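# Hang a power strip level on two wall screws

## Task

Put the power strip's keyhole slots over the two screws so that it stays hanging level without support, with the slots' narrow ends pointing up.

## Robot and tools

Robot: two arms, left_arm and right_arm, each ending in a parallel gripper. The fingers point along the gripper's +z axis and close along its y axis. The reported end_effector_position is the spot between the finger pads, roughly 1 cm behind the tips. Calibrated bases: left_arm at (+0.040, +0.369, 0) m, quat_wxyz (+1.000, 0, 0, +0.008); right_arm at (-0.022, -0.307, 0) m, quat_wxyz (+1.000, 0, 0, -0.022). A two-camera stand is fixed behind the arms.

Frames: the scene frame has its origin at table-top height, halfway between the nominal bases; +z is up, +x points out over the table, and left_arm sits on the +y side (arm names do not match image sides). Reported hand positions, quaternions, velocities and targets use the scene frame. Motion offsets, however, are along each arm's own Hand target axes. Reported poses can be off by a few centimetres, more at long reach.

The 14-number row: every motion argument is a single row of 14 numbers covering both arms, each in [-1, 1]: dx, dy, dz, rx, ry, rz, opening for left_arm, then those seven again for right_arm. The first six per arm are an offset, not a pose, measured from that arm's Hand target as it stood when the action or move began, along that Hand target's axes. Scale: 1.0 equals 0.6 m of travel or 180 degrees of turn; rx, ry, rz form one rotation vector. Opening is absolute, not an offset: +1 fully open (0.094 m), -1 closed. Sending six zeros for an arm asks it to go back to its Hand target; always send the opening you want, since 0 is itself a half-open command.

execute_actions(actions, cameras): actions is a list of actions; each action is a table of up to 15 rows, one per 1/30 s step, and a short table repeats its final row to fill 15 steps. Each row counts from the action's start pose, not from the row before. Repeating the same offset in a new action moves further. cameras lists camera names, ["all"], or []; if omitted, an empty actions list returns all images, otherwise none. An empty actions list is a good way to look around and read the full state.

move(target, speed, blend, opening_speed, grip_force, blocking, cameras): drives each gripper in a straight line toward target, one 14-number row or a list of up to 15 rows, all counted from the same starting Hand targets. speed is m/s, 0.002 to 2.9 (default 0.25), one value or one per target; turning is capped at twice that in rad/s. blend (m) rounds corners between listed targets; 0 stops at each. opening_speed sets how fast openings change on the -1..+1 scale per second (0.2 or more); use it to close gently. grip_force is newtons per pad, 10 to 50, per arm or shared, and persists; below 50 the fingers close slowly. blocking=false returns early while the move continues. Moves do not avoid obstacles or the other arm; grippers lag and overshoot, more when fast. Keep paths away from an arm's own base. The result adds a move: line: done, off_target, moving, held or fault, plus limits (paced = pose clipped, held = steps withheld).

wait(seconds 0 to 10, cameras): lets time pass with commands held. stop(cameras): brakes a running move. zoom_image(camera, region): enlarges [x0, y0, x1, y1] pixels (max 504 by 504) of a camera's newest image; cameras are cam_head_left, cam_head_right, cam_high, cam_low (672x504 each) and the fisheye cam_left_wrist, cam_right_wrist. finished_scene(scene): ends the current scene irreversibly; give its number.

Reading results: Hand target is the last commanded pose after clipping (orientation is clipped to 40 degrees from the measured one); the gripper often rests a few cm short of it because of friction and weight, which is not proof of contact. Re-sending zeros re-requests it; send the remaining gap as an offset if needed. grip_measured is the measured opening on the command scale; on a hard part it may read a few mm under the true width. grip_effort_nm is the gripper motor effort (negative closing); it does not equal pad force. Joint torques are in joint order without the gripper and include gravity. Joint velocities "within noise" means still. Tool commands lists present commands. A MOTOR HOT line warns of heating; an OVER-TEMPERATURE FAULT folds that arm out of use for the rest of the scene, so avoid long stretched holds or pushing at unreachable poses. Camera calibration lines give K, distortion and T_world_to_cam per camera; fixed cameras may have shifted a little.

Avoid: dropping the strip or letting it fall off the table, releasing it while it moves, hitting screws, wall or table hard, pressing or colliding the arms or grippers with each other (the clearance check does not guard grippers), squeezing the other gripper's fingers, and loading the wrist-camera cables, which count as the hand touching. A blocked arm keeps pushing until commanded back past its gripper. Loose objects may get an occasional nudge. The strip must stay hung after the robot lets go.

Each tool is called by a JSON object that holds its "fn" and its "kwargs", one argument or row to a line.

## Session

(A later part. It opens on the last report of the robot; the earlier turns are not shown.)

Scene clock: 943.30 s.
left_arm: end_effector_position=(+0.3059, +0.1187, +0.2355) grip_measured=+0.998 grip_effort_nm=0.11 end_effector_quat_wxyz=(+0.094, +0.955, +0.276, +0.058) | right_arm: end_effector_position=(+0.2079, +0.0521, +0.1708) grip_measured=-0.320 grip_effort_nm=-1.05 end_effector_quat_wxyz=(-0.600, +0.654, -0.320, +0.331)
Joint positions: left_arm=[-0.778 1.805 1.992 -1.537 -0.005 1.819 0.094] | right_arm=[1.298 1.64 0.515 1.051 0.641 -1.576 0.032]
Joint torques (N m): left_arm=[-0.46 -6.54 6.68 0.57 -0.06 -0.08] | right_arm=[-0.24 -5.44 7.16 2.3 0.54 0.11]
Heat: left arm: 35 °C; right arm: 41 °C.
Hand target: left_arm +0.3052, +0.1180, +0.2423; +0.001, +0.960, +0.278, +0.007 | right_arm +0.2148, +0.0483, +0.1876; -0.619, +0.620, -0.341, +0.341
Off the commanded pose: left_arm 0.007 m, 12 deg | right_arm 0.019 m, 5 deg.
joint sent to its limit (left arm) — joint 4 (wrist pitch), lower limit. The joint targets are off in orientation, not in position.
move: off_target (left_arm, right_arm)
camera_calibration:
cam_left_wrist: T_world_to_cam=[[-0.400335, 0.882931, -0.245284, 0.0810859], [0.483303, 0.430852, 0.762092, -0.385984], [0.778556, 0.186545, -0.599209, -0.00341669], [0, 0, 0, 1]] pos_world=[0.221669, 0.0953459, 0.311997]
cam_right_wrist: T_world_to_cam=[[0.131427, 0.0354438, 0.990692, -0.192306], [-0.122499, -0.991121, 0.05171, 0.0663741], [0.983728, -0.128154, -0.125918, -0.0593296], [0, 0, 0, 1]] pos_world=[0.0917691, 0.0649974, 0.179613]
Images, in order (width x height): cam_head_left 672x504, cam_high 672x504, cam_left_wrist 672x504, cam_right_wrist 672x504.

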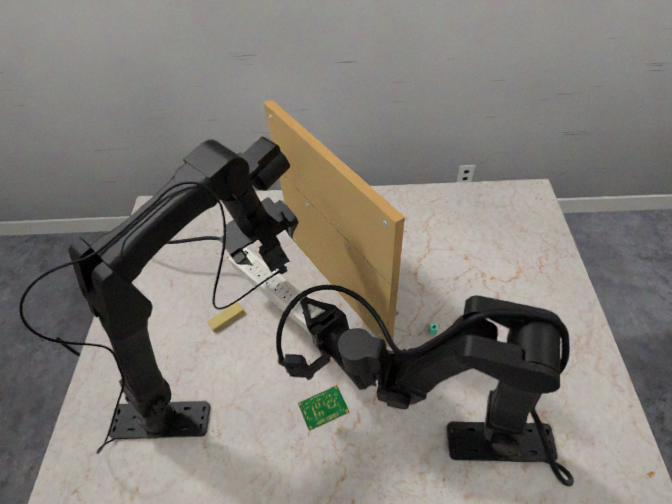

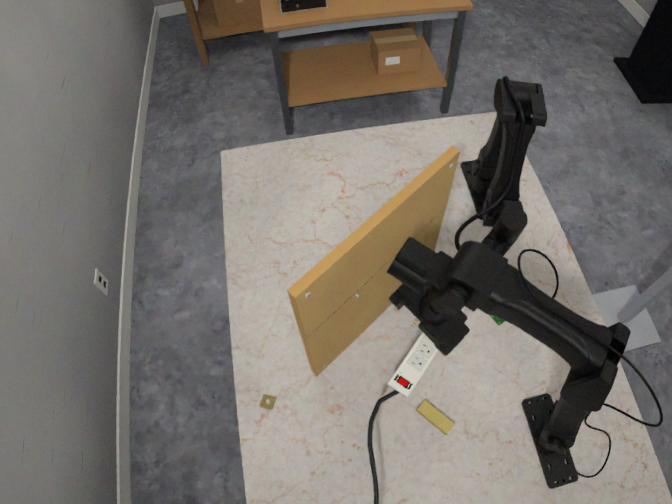

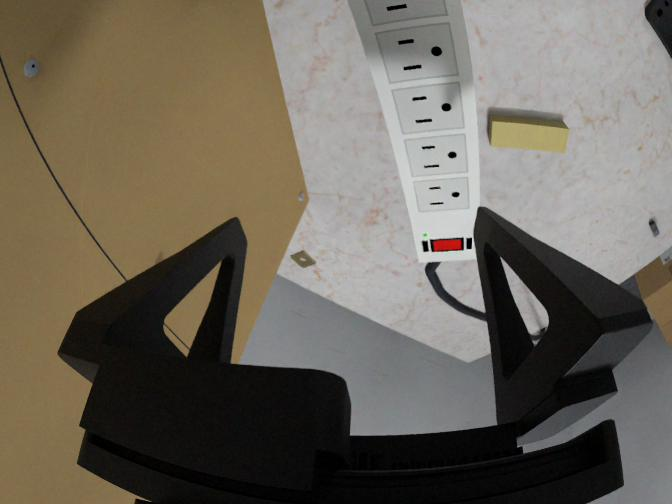

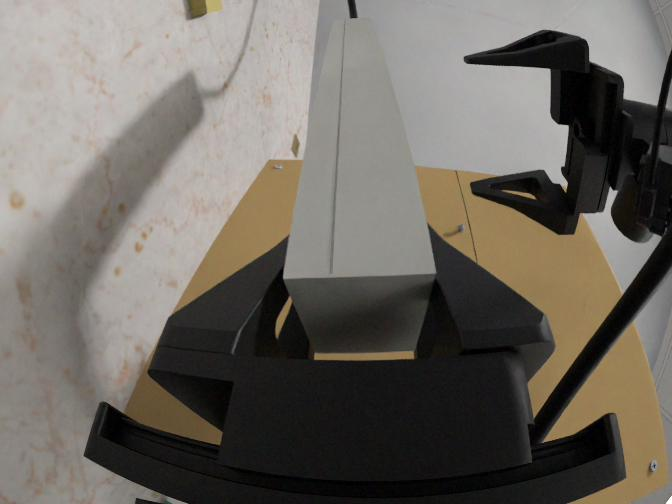

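{"fn": "move", "kwargs": {
  "target": [-0.027,-0.045,0.042,0,0,-0.048,1,0,0,0,0,0,0,-0.8],
  "speed": 0.1,
  "cameras": ["cam_right_wrist","cam_head_left","cam_left_wrist","cam_high"]
}}

{"fn": "zoom_image", "kwargs": {
  "camera": "cam_head_left",
  "region": [200, 180, 410, 340]
}}

Scene clock: 990.67 s.
left_arm: end_effector_position=(+0.2849, +0.1276, +0.2080) grip_measured=+0.998 grip_effort_nm=0.11 end_effector_quat_wxyz=(+0.050, +0.935, +0.349, +0.030) | right_arm: end_effector_position=(+0.2079, +0.0521, +0.1707) grip_measured=-0.320 grip_effort_nm=-1.05 end_effector_quat_wxyz=(-0.600, +0.654, -0.320, +0.331)
Joint positions: left_arm=[-0.805 1.786 1.87 -1.54 -0.013 1.641 0.094] | right_arm=[1.298 1.64 0.515 1.05 0.641 -1.576 0.032]
Joint torques (N m): left_arm=[-0.42 -9.42 3.97 0.41 0 -0.04] | right_arm=[-0.28 -5.52 7.32 2.32 0.55 0.11]
Heat: left arm: 36 °C; right arm: 44 °C.
Hand target: left_arm +0.2774, +0.1323, +0.2168; +0.002, +0.937, +0.350, +0.007 | right_arm +0.2148, +0.0483, +0.1876; -0.619, +0.620, -0.340, +0.341
Off the commanded pose: left_arm 0.012 m, 6 deg | right_arm 0.019 m, 5 deg.
joint sent to its limit (left arm) — joint 4 (wrist pitch), lower limit. The joint targets are off in orientation, not in position.
move: off_target (left_arm, right_arm)
camera_calibration:
cam_left_wrist: T_world_to_cam=[[-0.54659, 0.823059, -0.154316, 0.0882943], [0.484273, 0.461021, 0.743599, -0.358994], [0.683169, 0.331712, -0.650574, 0.0141622], [0, 0, 0, 1]] pos_world=[0.212436, 0.0881346, 0.289786]
cam_right_wrist: T_world_to_cam=[[0.131589, 0.0358348, 0.990656, -0.192241], [-0.122528, -0.991095, 0.052126, 0.066306], [0.983703, -0.128242, -0.126027, -0.0593147], [0, 0, 0, 1]] pos_world=[0.0917692, 0.0649978, 0.179513]
Images, in order (width x height): cam_head_left 672x504, cam_high 672x504, cam_left_wrist 672x504, cam_right_wrist 672x504.

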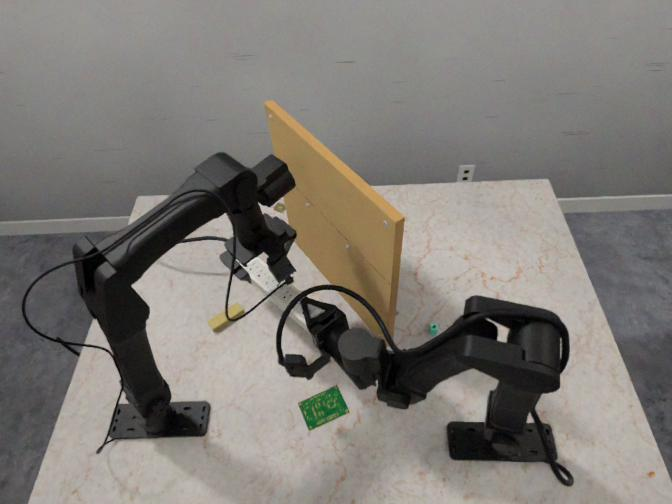

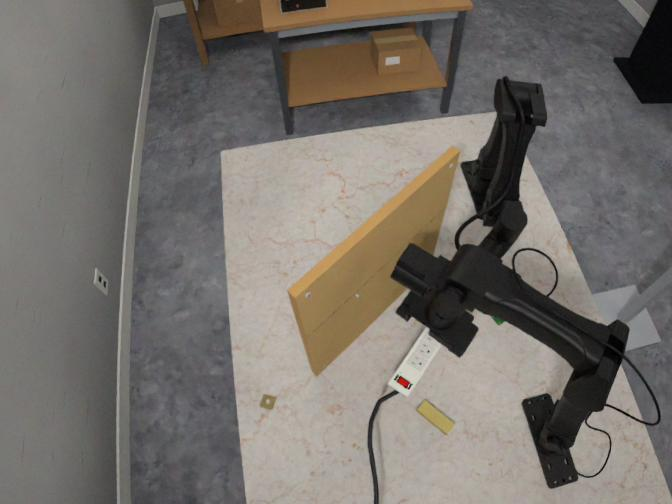

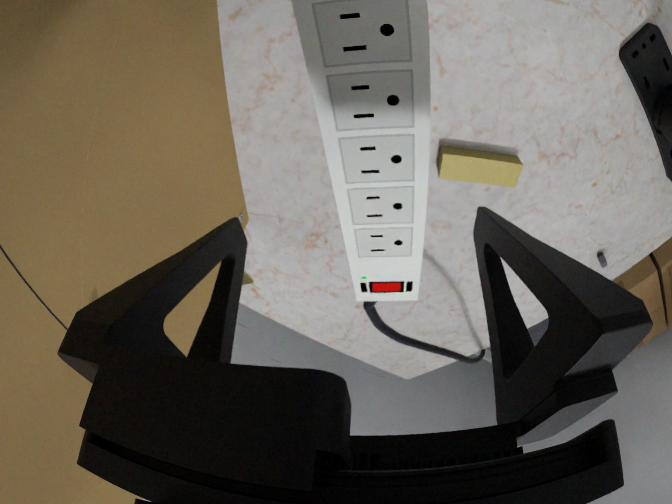

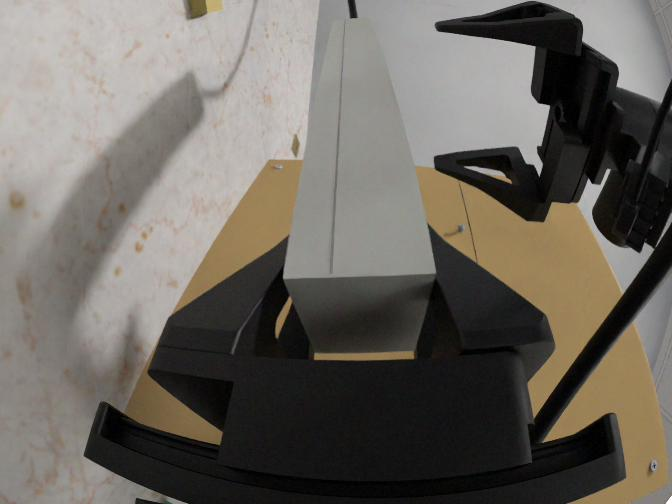

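Scaled by 2.400 from the camera's 672x504 image, which has a finer 960x720 frame.

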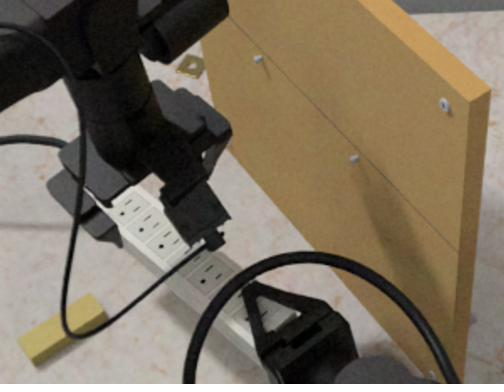

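{"fn": "move", "kwargs": {
  "target": [-0.02,-0.02,0.067,0,0,0,1,0,0,0,0,0,0,-0.8],
  "speed": 0.08,
  "cameras": ["cam_right_wrist","cam_head_left","cam_left_wrist"]
}}

{"fn": "zoom_image", "kwargs": {
  "camera": "cam_head_left",
  "region": [200, 180, 410, 340]
}}

Scene clock: 1006.13 s.
left_arm: end_effector_position=(+0.2619, +0.1352, +0.1760) grip_measured=+0.998 grip_effort_nm=0.11 end_effector_quat_wxyz=(-0.003, +0.937, +0.350, +0.006) | right_arm: end_effector_position=(+0.2078, +0.0520, +0.1707) grip_measured=-0.320 grip_effort_nm=-1.05 end_effector_quat_wxyz=(-0.600, +0.654, -0.320, +0.331)
Joint positions: left_arm=[-0.839 1.784 1.743 -1.531 -0.013 1.604 0.094] | right_arm=[1.298 1.64 0.515 1.05 0.641 -1.576 0.032]
Joint torques (N m): left_arm=[-0.43 -7.16 4.08 0.44 -0.02 -0.08] | right_arm=[-0.34 -5.72 7.23 2.37 0.59 0.06]
Heat: left arm: 35 °C; right arm: 45 °C.
Hand target: left_arm +0.2611, +0.1335, +0.1764; +0.002, +0.937, +0.350, +0.007 | right_arm +0.2148, +0.0483, +0.1876; -0.619, +0.620, -0.340, +0.341
Off the commanded pose: left_arm 0.002 m, 1 deg | right_arm 0.019 m, 5 deg.
move: off_target (right_arm)
camera_calibration:
cam_left_wrist: T_world_to_cam=[[-0.556446, 0.829878, -0.0408599, 0.0462483], [0.544136, 0.401134, 0.73689, -0.333997], [0.62792, 0.387807, -0.674776, 0.0177232], [0, 0, 0, 1]] pos_world=[0.196346, 0.0887237, 0.259968]
cam_right_wrist: T_world_to_cam=[[0.131731, 0.0361117, 0.990628, -0.192168], [-0.122477, -0.991086, 0.0524151, 0.0662547], [0.98369, -0.128234, -0.126134, -0.0593077], [0, 0, 0, 1]] pos_world=[0.0917695, 0.0649983, 0.179413]
Images, in order (width x height): cam_head_left 672x504, cam_left_wrist 672x504, cam_right_wrist 672x504.

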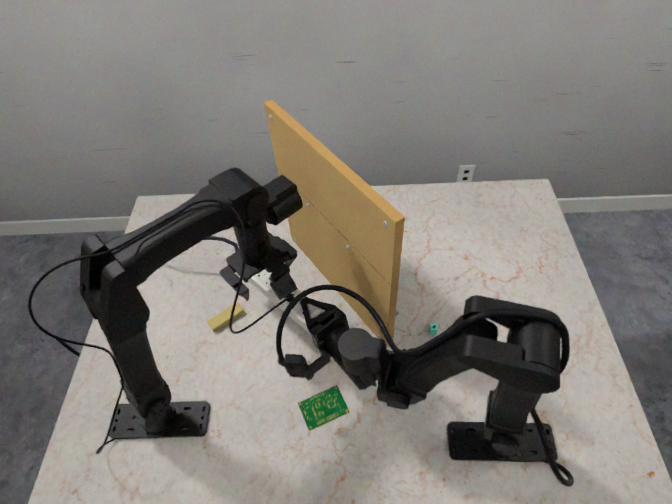

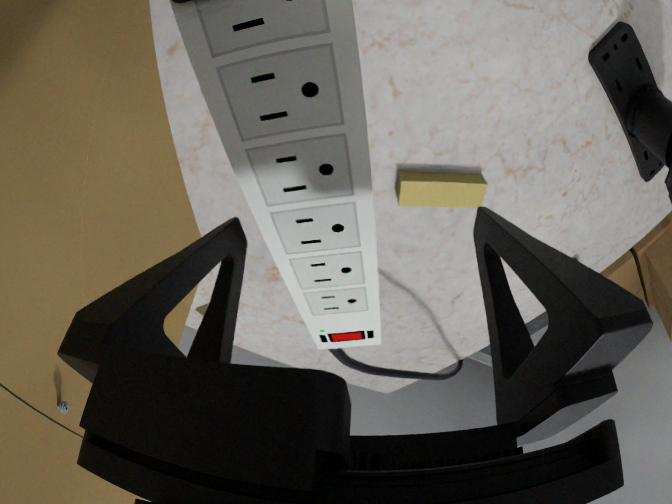

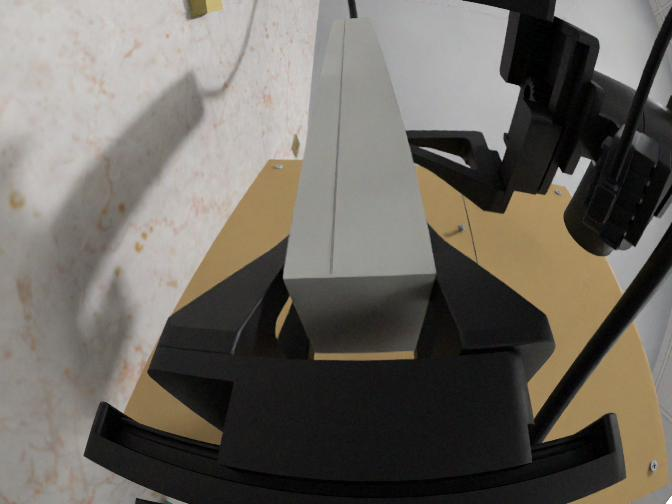

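Scaled by 2.400 from the camera's 672x504 image, which has a finer 960x720 frame.

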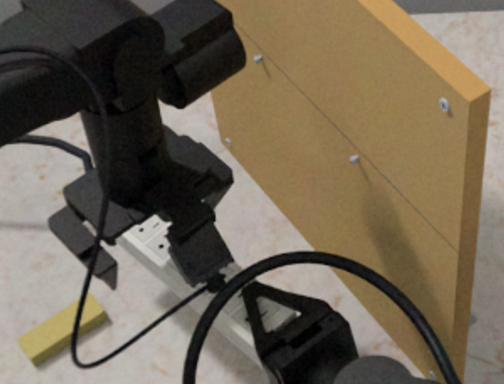

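{"fn": "move", "kwargs": {
  "target": [
    [0,0.017,0,0,0,0,1,0,0,0,0,0,0,-0.8],
    [0,0.017,0.037,0,0,0,1,0,0,0,0,0,0,-0.8]
  ],
  "speed": 0.06,
  "cameras": ["cam_right_wrist","cam_head_left","cam_left_wrist"]
}}

{"fn": "zoom_image", "kwargs": {
  "camera": "cam_right_wrist",
  "region": [270, 0, 560, 290]
}}

Scene clock: 1031.33 s.
left_arm: end_effector_position=(+0.2690, +0.1276, +0.1530) grip_measured=+0.998 grip_effort_nm=0.11 end_effector_quat_wxyz=(-0.004, +0.936, +0.351, +0.005) | right_arm: end_effector_position=(+0.2078, +0.0520, +0.1707) grip_measured=-0.320 grip_effort_nm=-1.05 end_effector_quat_wxyz=(-0.600, +0.654, -0.320, +0.331)
Joint positions: left_arm=[-0.839 1.814 1.688 -1.449 -0.013 1.603 0.094] | right_arm=[1.298 1.64 0.515 1.05 0.641 -1.576 0.032]
Joint torques (N m): left_arm=[-0.4 -7.71 4.15 0.49 0.01 -0.05] | right_arm=[-0.23 -5.71 7.28 2.33 0.58 0.07]
Heat: left arm: 34 °C; right arm: 46 °C.
Hand target: left_arm +0.2680, +0.1259, +0.1542; +0.002, +0.937, +0.350, +0.006 | right_arm +0.2148, +0.0483, +0.1876; -0.619, +0.620, -0.340, +0.341
Off the commanded pose: left_arm 0.002 m, 1 deg | right_arm 0.019 m, 5 deg.
move: off_target (right_arm)
camera_calibration:
cam_left_wrist: T_world_to_cam=[[-0.557459, 0.829321, -0.0382934, 0.0555624], [0.545016, 0.400368, 0.736657, -0.317914], [0.626256, 0.389786, -0.675181, 0.00096135], [0, 0, 0, 1]] pos_world=[0.20364, 0.0808286, 0.23697]
cam_right_wrist: T_world_to_cam=[[0.131731, 0.0361117, 0.990628, -0.192168], [-0.122477, -0.991086, 0.0524151, 0.0662547], [0.98369, -0.128234, -0.126134, -0.0593077], [0, 0, 0, 1]] pos_world=[0.0917695, 0.0649983, 0.179413]
Images, in order (width x height): cam_head_left 672x504, cam_left_wrist 672x504, cam_right_wrist 672x504.

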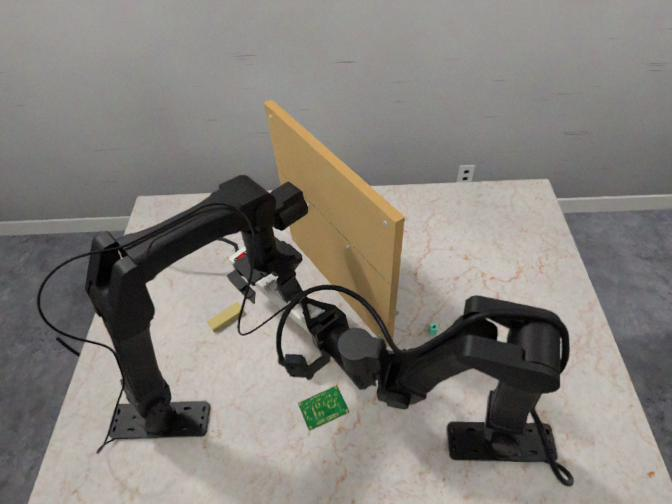

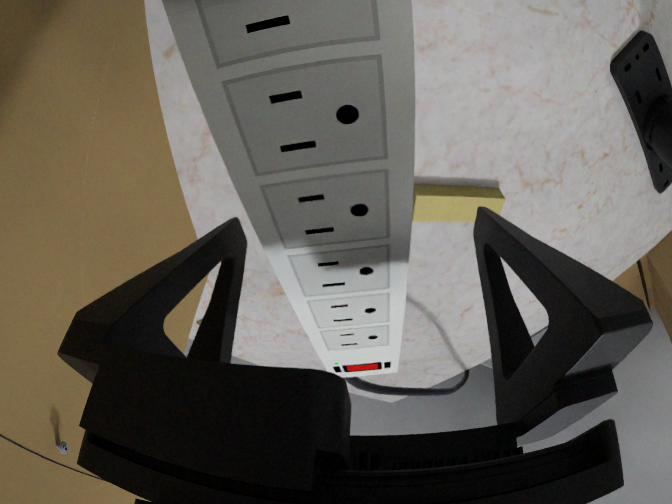

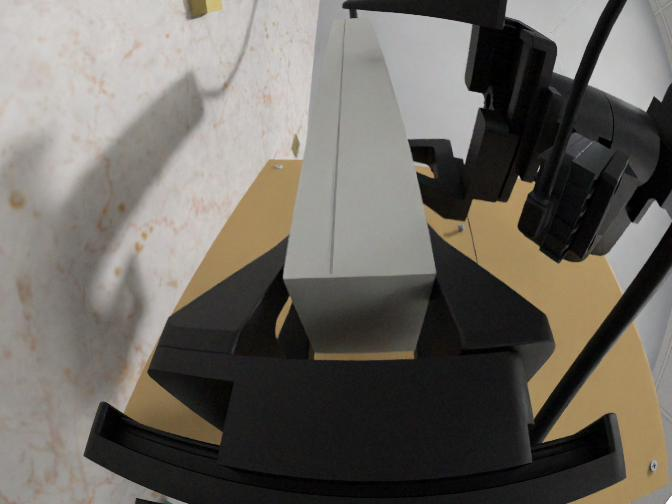

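Scaled by 1.738 from the camera's 672x504 image, which has a finer 960x720 frame.

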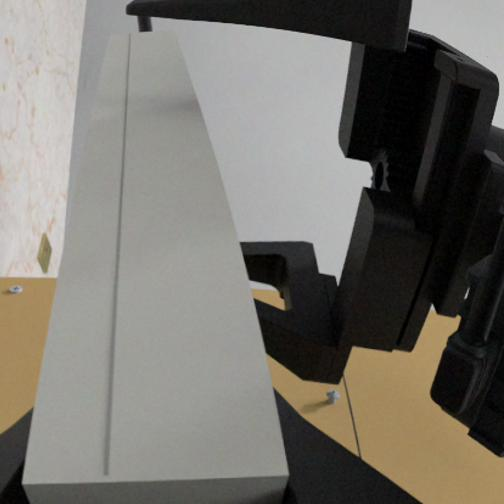

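{"fn": "move", "kwargs": {
  "target": [
    [0,0,0.008,0,0,0,1,0,0,0,0,0,0,-0.8],
    [0,0,0.008,0,0,0,-0.5,0,0,0,0,0,0,-0.8]
  ],
  "speed": 0.06,
  "opening_speed": 0.5,
  "cameras": ["cam_right_wrist","cam_head_left","cam_left_wrist"]
}}

{"fn": "zoom_image", "kwargs": {
  "camera": "cam_right_wrist",
  "region": [270, 0, 560, 290]
}}

Scene clock: 1076.33 s.
left_arm: end_effector_position=(+0.2723, +0.1240, +0.1479) grip_measured=-0.028 grip_effort_nm=-1.04 end_effector_quat_wxyz=(+0.004, +0.936, +0.353, +0.008) | right_arm: end_effector_position=(+0.2076, +0.0524, +0.1706) grip_measured=-0.320 grip_effort_nm=-1.05 end_effector_quat_wxyz=(-0.601, +0.654, -0.319, +0.330)
Joint positions: left_arm=[-0.839 1.814 1.667 -1.411 -0.013 1.598 0.046] | right_arm=[1.298 1.64 0.515 1.05 0.639 -1.575 0.032]
Joint torques (N m): left_arm=[-0.4 -7.94 4.18 0.31 0.01 -0.02] | right_arm=[-0.14 -5.55 7.1 2.31 0.58 0.1]
Heat: left arm: 34 °C; right arm: 48 °C.
Hand target: left_arm +0.2681, +0.1259, +0.1494; +0.001, +0.937, +0.350, +0.006 | right_arm +0.2148, +0.0484, +0.1876; -0.619, +0.620, -0.340, +0.341
Off the commanded pose: left_arm 0.005 m, 1 deg | right_arm 0.019 m, 5 deg.
move: off_target (right_arm)
camera_calibration:
cam_left_wrist: T_world_to_cam=[[-0.561018, 0.825931, -0.0556422, 0.0641789], [0.534159, 0.412541, 0.737892, -0.31329], [0.632402, 0.384249, -0.672621, -0.0045945], [0, 0, 0, 1]] pos_world=[0.206257, 0.078003, 0.231655]
cam_right_wrist: T_world_to_cam=[[0.132421, 0.0354799, 0.990558, -0.192234], [-0.120246, -0.991403, 0.0515851, 0.0661853], [0.983873, -0.125942, -0.127017, -0.0590127], [0, 0, 0, 1]] pos_world=[0.0914754, 0.0650046, 0.179509]
Images, in order (width x height): cam_head_left 672x504, cam_left_wrist 672x504, cam_right_wrist 672x504.

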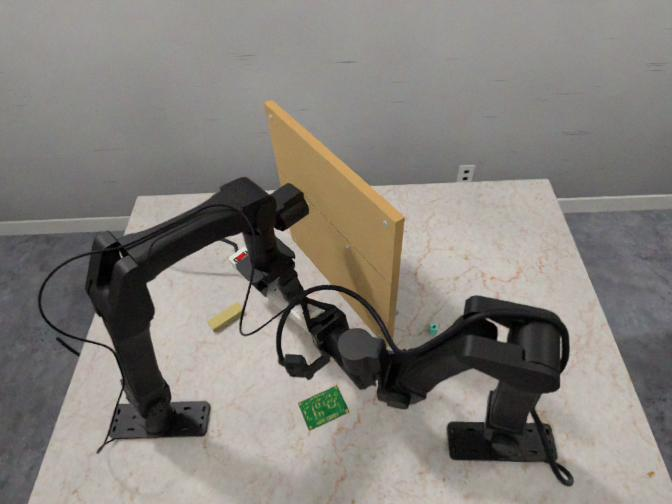

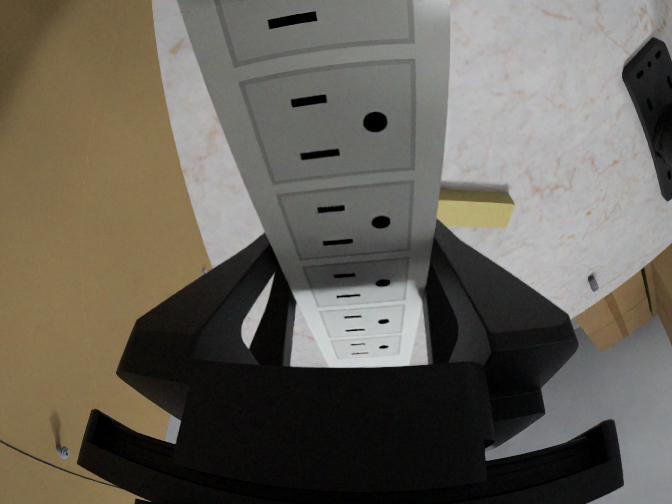

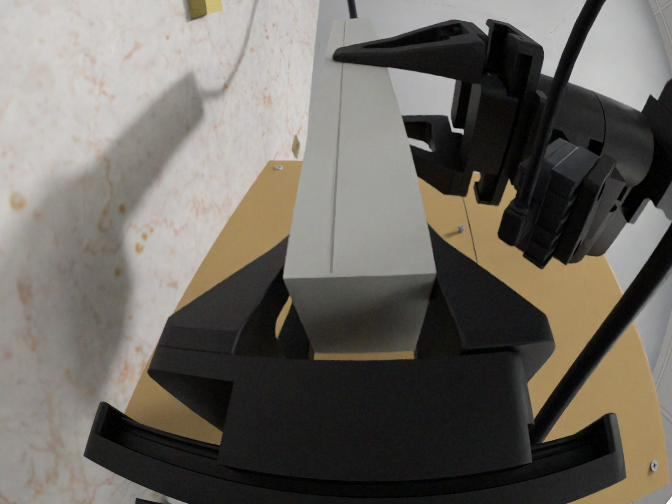

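Scaled by 1.738 from the camera's 672x504 image, which has a finer 960x720 frame.

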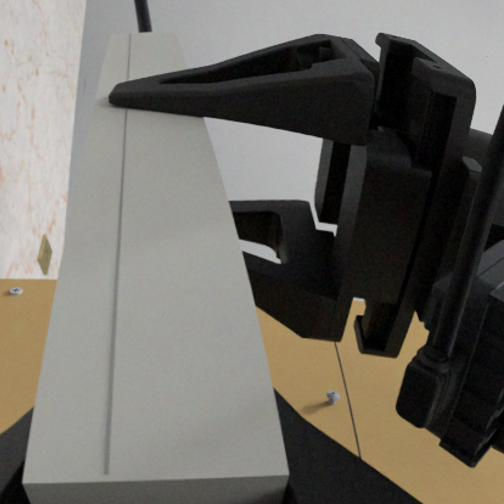

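{"fn": "move", "kwargs": {
  "target": [
    [0,0,0,0,0,0,-0.5,-0.012,0.028,-0.007,0,0,0,-0.8],
    [0,0,0,0,0,0,-0.5,-0.012,0.028,-0.007,0,0,0,0.1],
    [0,0,0,0,0,0,-0.5,-0.012,0.02,-0.25,0,0,0,0.1]
  ],
  "speed": 0.1,
  "opening_speed": 0.4,
  "cameras": ["cam_right_wrist","cam_head_left","cam_left_wrist"]
}}

{"fn": "zoom_image", "kwargs": {
  "camera": "cam_head_left",
  "region": [200, 180, 410, 340]
}}

Scene clock: 1092.63 s.
left_arm: end_effector_position=(+0.2716, +0.1275, +0.1462) grip_measured=-0.029 grip_effort_nm=-1.04 end_effector_quat_wxyz=(-0.004, +0.933, +0.360, +0.010) | right_arm: end_effector_position=(+0.0847, -0.0220, +0.1751) grip_measured=+0.098 grip_effort_nm=0.07 end_effector_quat_wxyz=(+0.620, -0.621, +0.338, -0.342)
Joint positions: left_arm=[-0.838 1.814 1.661 -1.417 -0.022 1.584 0.046] | right_arm=[1.847 1.397 0.214 1.188 1.235 -1.581 0.052]
Joint torques (N m): left_arm=[-0.54 -7.87 4.57 0.33 0.11 0.15] | right_arm=[0.57 -4.92 4.92 1.22 0.1 0.06]
Heat: left arm: 34 °C; right arm: 47 °C.
Hand target: left_arm +0.2681, +0.1259, +0.1494; +0.002, +0.937, +0.350, +0.006 | right_arm +0.0841, -0.0258, +0.1756; +0.619, -0.620, +0.340, -0.341
Off the commanded pose: left_arm 0.005 m, 1 deg | right_arm 0.004 m, 0 deg.
move: done; target 2's new opening was sent with right_arm's hand 0.007 m and 3 deg from that target
camera_calibration:
cam_left_wrist: T_world_to_cam=[[-0.573384, 0.818223, -0.0417271, 0.0630292], [0.52932, 0.408842, 0.743417, -0.312065], [0.625341, 0.404176, -0.667526, -0.00800252], [0, 0, 0, 1]] pos_world=[0.206326, 0.0792477, 0.229282]
cam_right_wrist: T_world_to_cam=[[0.10524, -0.0399404, 0.993644, -0.177609], [-0.16771, -0.985594, -0.0218541, -0.00558145], [0.980203, -0.164344, -0.110423, 0.0496073], [0, 0, 0, 1]] pos_world=[-0.0308697, -0.00444214, 0.181836]
Images, in order (width x height): cam_head_left 672x504, cam_left_wrist 672x504, cam_right_wrist 672x504.

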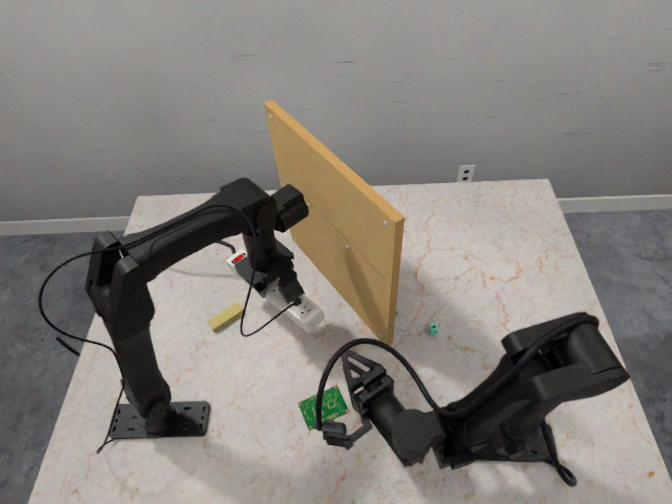

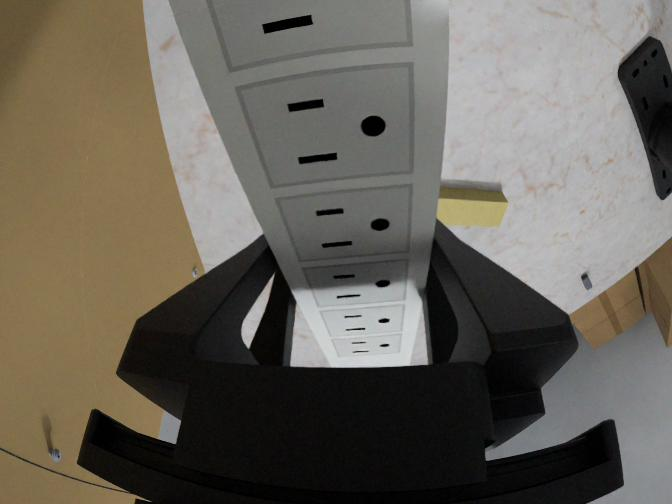

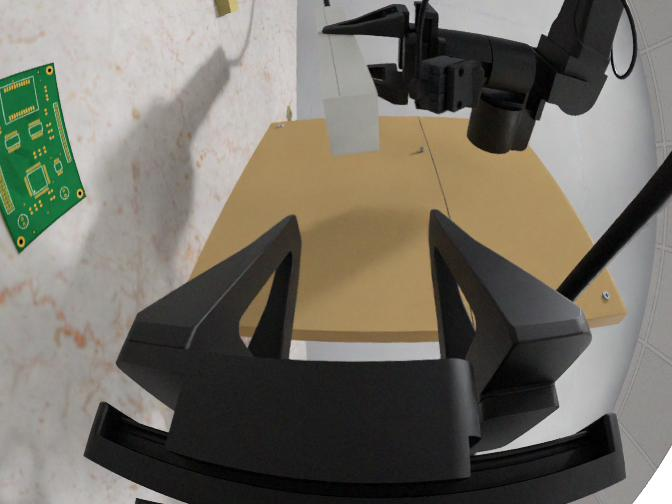

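Scaled by 2.400 from the camera's 672x504 image, which has a finer 960x720 frame.

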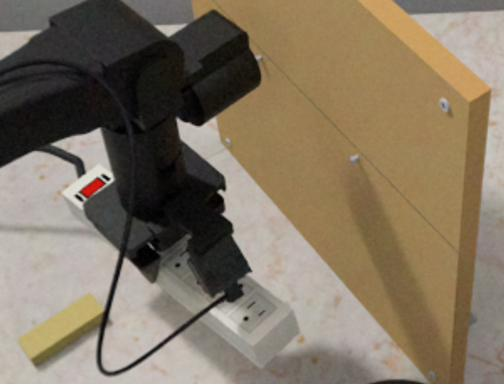

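{"fn": "move", "kwargs": {
  "target": [
    [0,0,-0.1,0,0,0,-0.5,0,0,0,0,0,0,0.1],
    [0.032,0.09,-0.168,-0.4966,-0.0401,0.0349,-0.5,0,0,0,0,0,0,0.1]
  ],
  "blend": [0.02,0],
  "speed": 0.15,
  "cameras": ["all"]
}}

{"fn": "zoom_image", "kwargs": {
  "camera": "cam_head_left",
  "region": [200, 160, 410, 320]
}}

{"fn": "zoom_image", "kwargs": {
  "camera": "cam_right_wrist",
  "region": [250, 0, 500, 200]
}}

Scene clock: 1124.53 s.
left_arm: end_effector_position=(+0.3208, +0.1036, +0.2233) grip_measured=-0.029 grip_effort_nm=-1.04 end_effector_quat_wxyz=(+0.644, +0.703, +0.237, +0.186) | right_arm: end_effector_position=(+0.0847, -0.0221, +0.1748) grip_measured=+0.098 grip_effort_nm=0.08 end_effector_quat_wxyz=(+0.619, -0.621, +0.337, -0.343)
Joint positions: left_arm=[-0.605 1.178 0.472 0.597 0.374 1.567 0.046] | right_arm=[1.847 1.397 0.214 1.185 1.235 -1.581 0.052]
Joint torques (N m): left_arm=[-0.17 -3.02 5.9 3.1 0.49 0.04] | right_arm=[0.66 -4.93 4.86 1.23 0.11 0.06]
Heat: left arm: 34 °C; right arm: 42 °C.
Hand target: left_arm +0.3166, +0.0975, +0.2507; +0.679, +0.680, +0.197, +0.197 | right_arm +0.0841, -0.0258, +0.1756; +0.619, -0.620, +0.340, -0.341
Off the commanded pose: left_arm 0.029 m, 7 deg | right_arm 0.004 m, 0 deg.
move: off_target (left_arm)
camera_calibration:
cam_left_wrist: T_world_to_cam=[[0.0334997, 0.0922129, -0.995176, 0.207477], [0.150957, 0.983844, 0.0962444, -0.179468], [0.987973, -0.153453, 0.0190383, -0.189482], [0, 0, 0, 1]] pos_world=[0.207344, 0.12836, 0.227356]
cam_right_wrist: T_world_to_cam=[[0.104625, -0.0373154, 0.993811, -0.177257], [-0.168147, -0.985573, -0.019304, -0.0060646], [0.980194, -0.165087, -0.10939, 0.0493754], [0, 0, 0, 1]] pos_world=[-0.0308716, -0.00444028, 0.181444]

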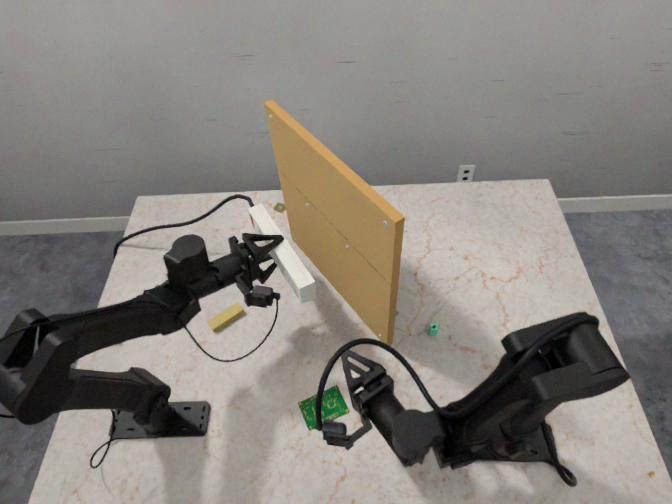

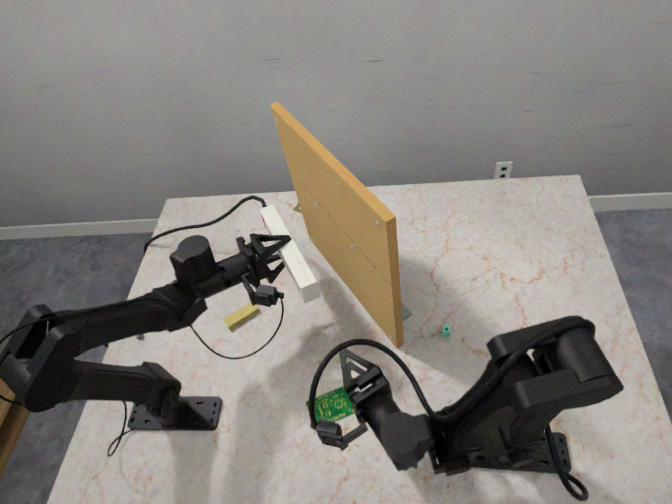

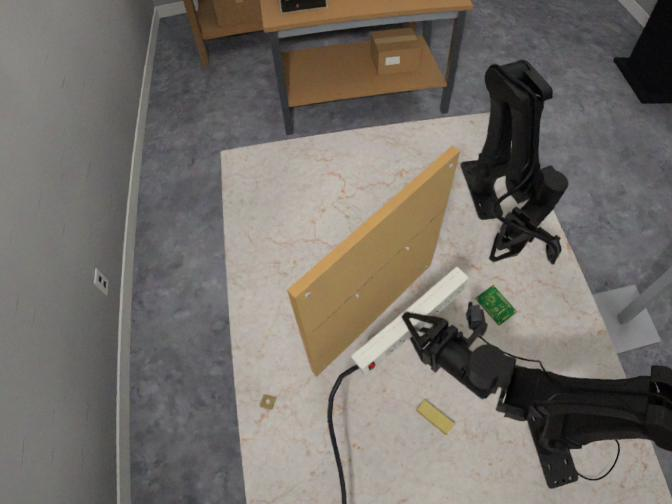

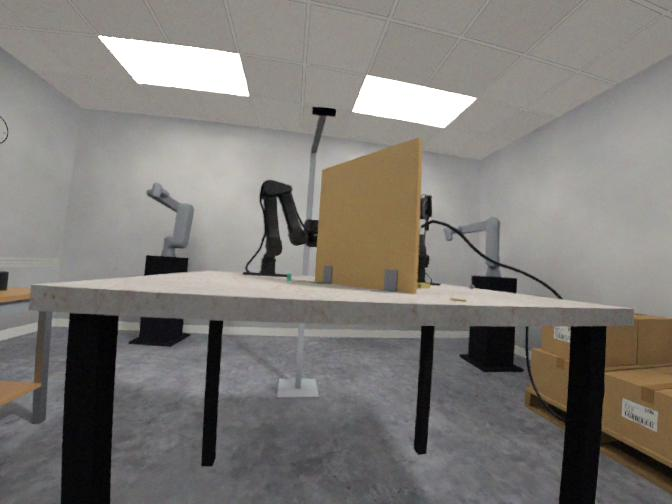

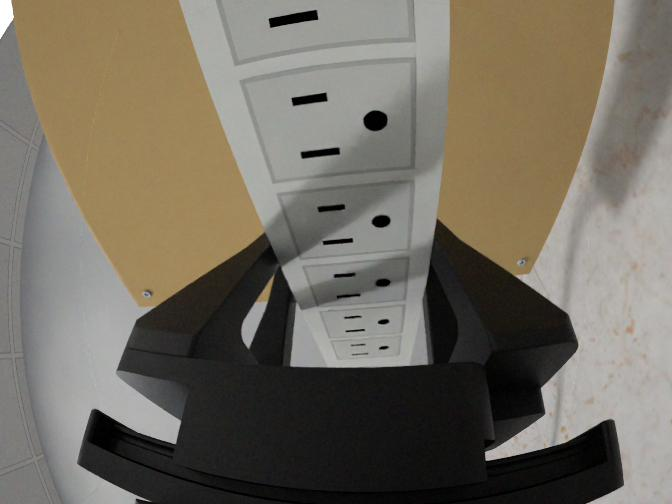

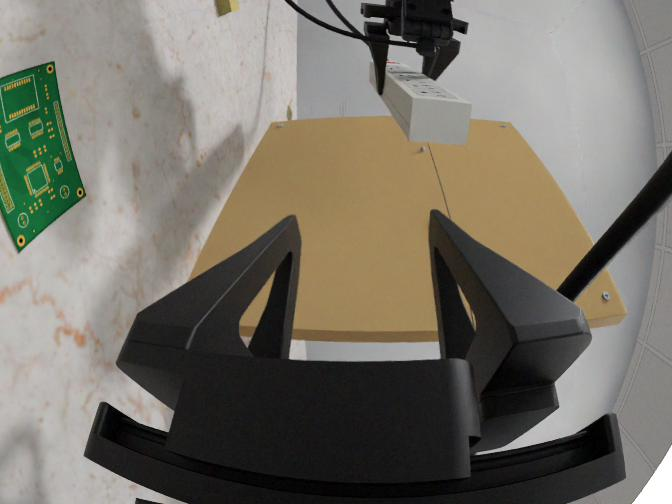

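Scaled by 2.400 from the camera's 672x504 image, which has a finer 960x720 frame.

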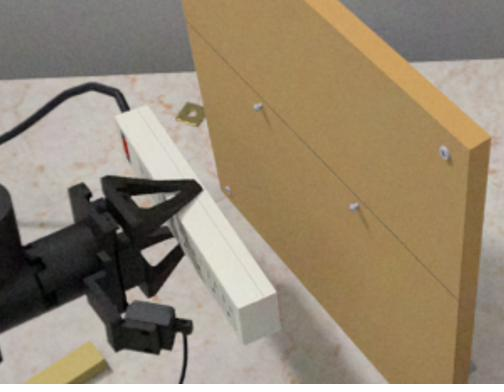

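Scaled by 2.016 from the camera's 672x504 image, which has a finer 960x720 frame.

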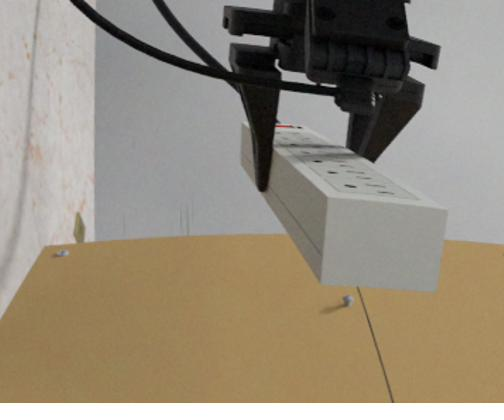

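{"fn": "move", "kwargs": {
  "target": [-0.031,0.042,0.04,-0.033,0.037,0.014,-0.5,0,0,0,0,0,0,0.1],
  "speed": 0.1,
  "cameras": ["all"]
}}

{"fn": "zoom_image", "kwargs": {
  "camera": "cam_head_left",
  "region": [230, 180, 370, 300]
}}

{"fn": "zoom_image", "kwargs": {
  "camera": "cam_right_wrist",
  "region": [340, 20, 540, 260]
}}

{"fn": "zoom_image", "kwargs": {
  "camera": "cam_high",
  "region": [300, 220, 500, 400]
}}

{"fn": "zoom_image", "kwargs": {
  "camera": "cam_head_right",
  "region": [230, 180, 370, 300]
}}

Scene clock: 1245.57 s.
left_arm: end_effector_position=(+0.3145, +0.0751, +0.2343) grip_measured=-0.029 grip_effort_nm=-1.04 end_effector_quat_wxyz=(+0.654, +0.674, +0.245, +0.242) | right_arm: end_effector_position=(+0.0847, -0.0221, +0.1748) grip_measured=+0.098 grip_effort_nm=0.08 end_effector_quat_wxyz=(+0.619, -0.621, +0.337, -0.343)
Joint positions: left_arm=[-0.801 1.24 0.472 0.741 0.084 1.578 0.046] | right_arm=[1.847 1.397 0.214 1.185 1.235 -1.581 0.052]
Joint torques (N m): left_arm=[-0.88 -3.44 7.83 3.11 0.11 0.2] | right_arm=[0.65 -4.86 4.83 1.24 0.11 0.11]
Heat: left arm: 37 °C; right arm: 39 °C.
Hand target: left_arm +0.3137, +0.0672, +0.2758; +0.696, +0.635, +0.210, +0.261 | right_arm +0.0841, -0.0258, +0.1756; +0.619, -0.620, +0.340, -0.341
Off the commanded pose: left_arm 0.042 m, 8 deg | right_arm 0.004 m, 0 deg.
move: off_target (left_arm)
camera_calibration:
cam_left_wrist: T_world_to_cam=[[0.109553, 0.0703754, -0.991486, 0.198142], [0.0519256, 0.995723, 0.0764136, -0.116482], [0.992624, -0.0598548, 0.105431, -0.216664], [0, 0, 0, 1]] pos_world=[0.199407, 0.0890713, 0.228198]
cam_right_wrist: T_world_to_cam=[[0.104625, -0.0373154, 0.993811, -0.177257], [-0.168147, -0.985573, -0.019304, -0.0060646], [0.980194, -0.165087, -0.10939, 0.0493754], [0, 0, 0, 1]] pos_world=[-0.0308716, -0.00444028, 0.181444]

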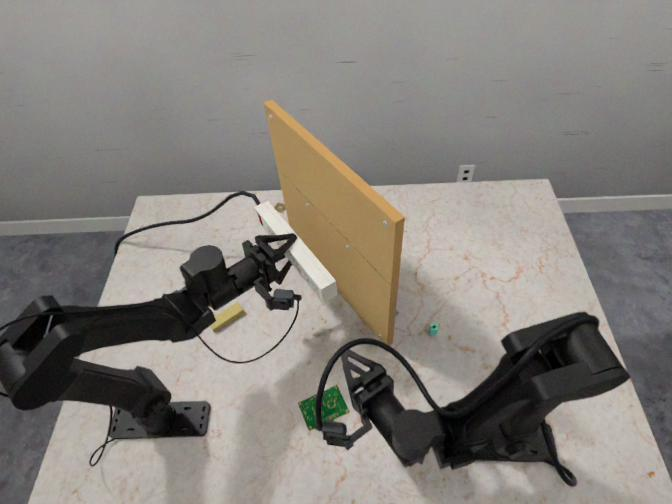

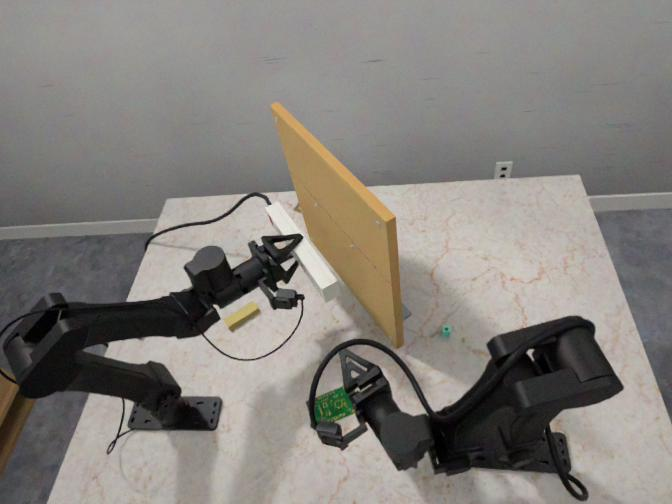

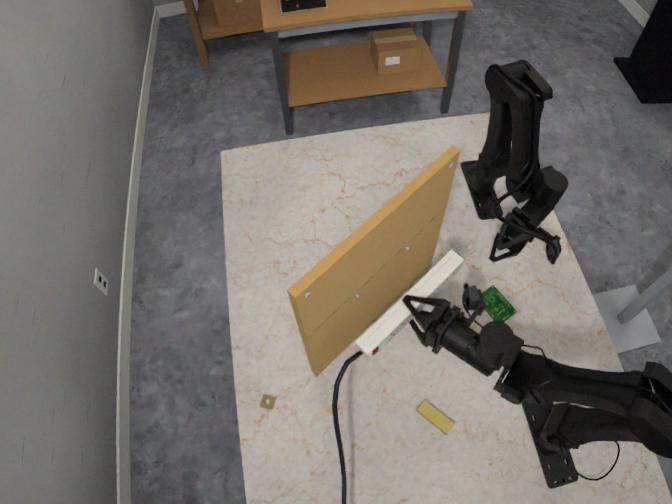

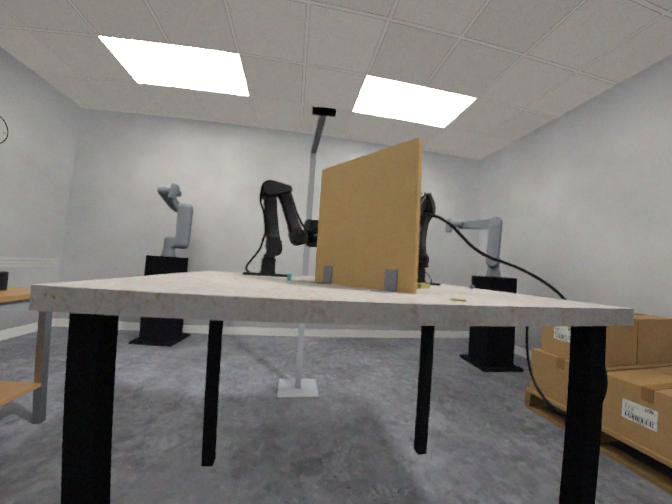

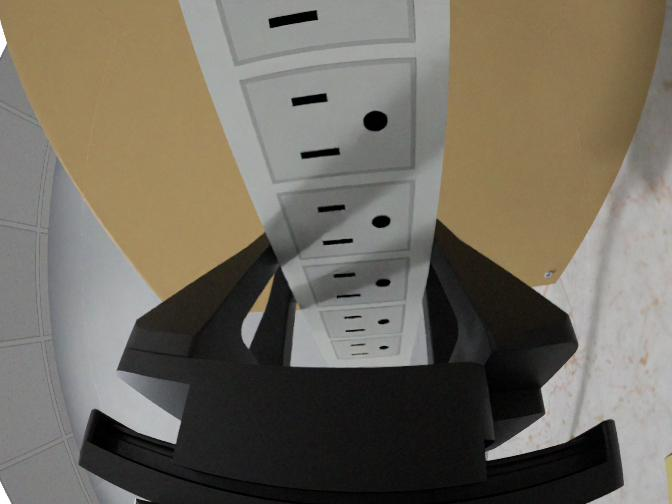

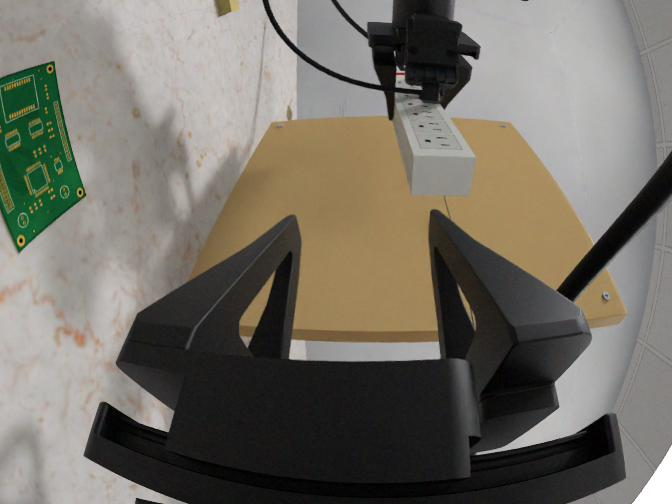

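Scaled by 3.600 from the camera's 672x504 image, which has a finer 960x720 frame.

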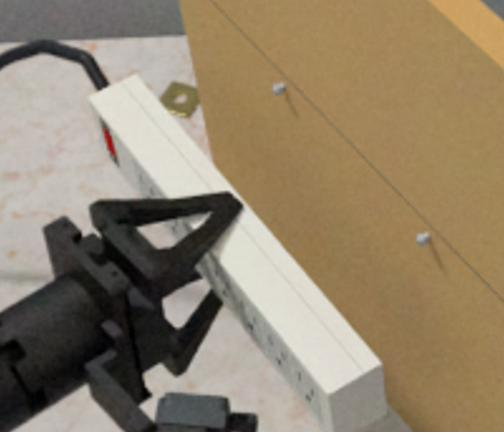

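Scaled by 2.100 from the camera's 672x504 image, which has a finer 960x720 frame.

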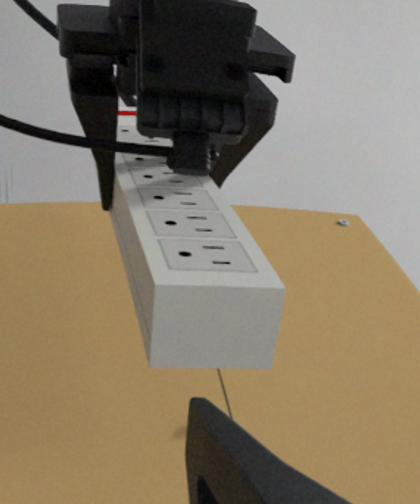

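Scaled by 2.520 from the camera's 672x504 image, which has a finer 960x720 frame.

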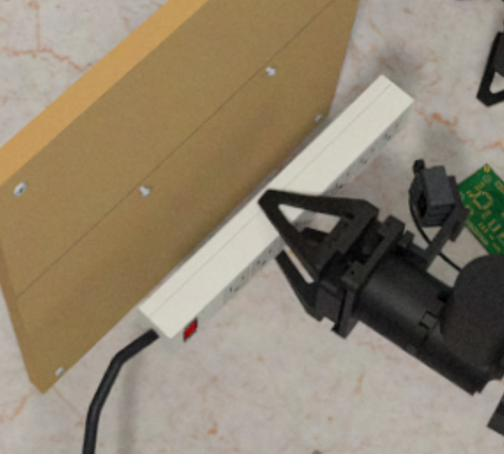

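Scaled by 3.600 from the camera's 672x504 image, which has a finer 960x720 frame.

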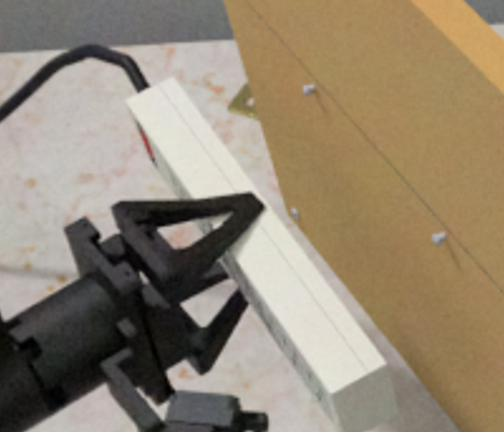

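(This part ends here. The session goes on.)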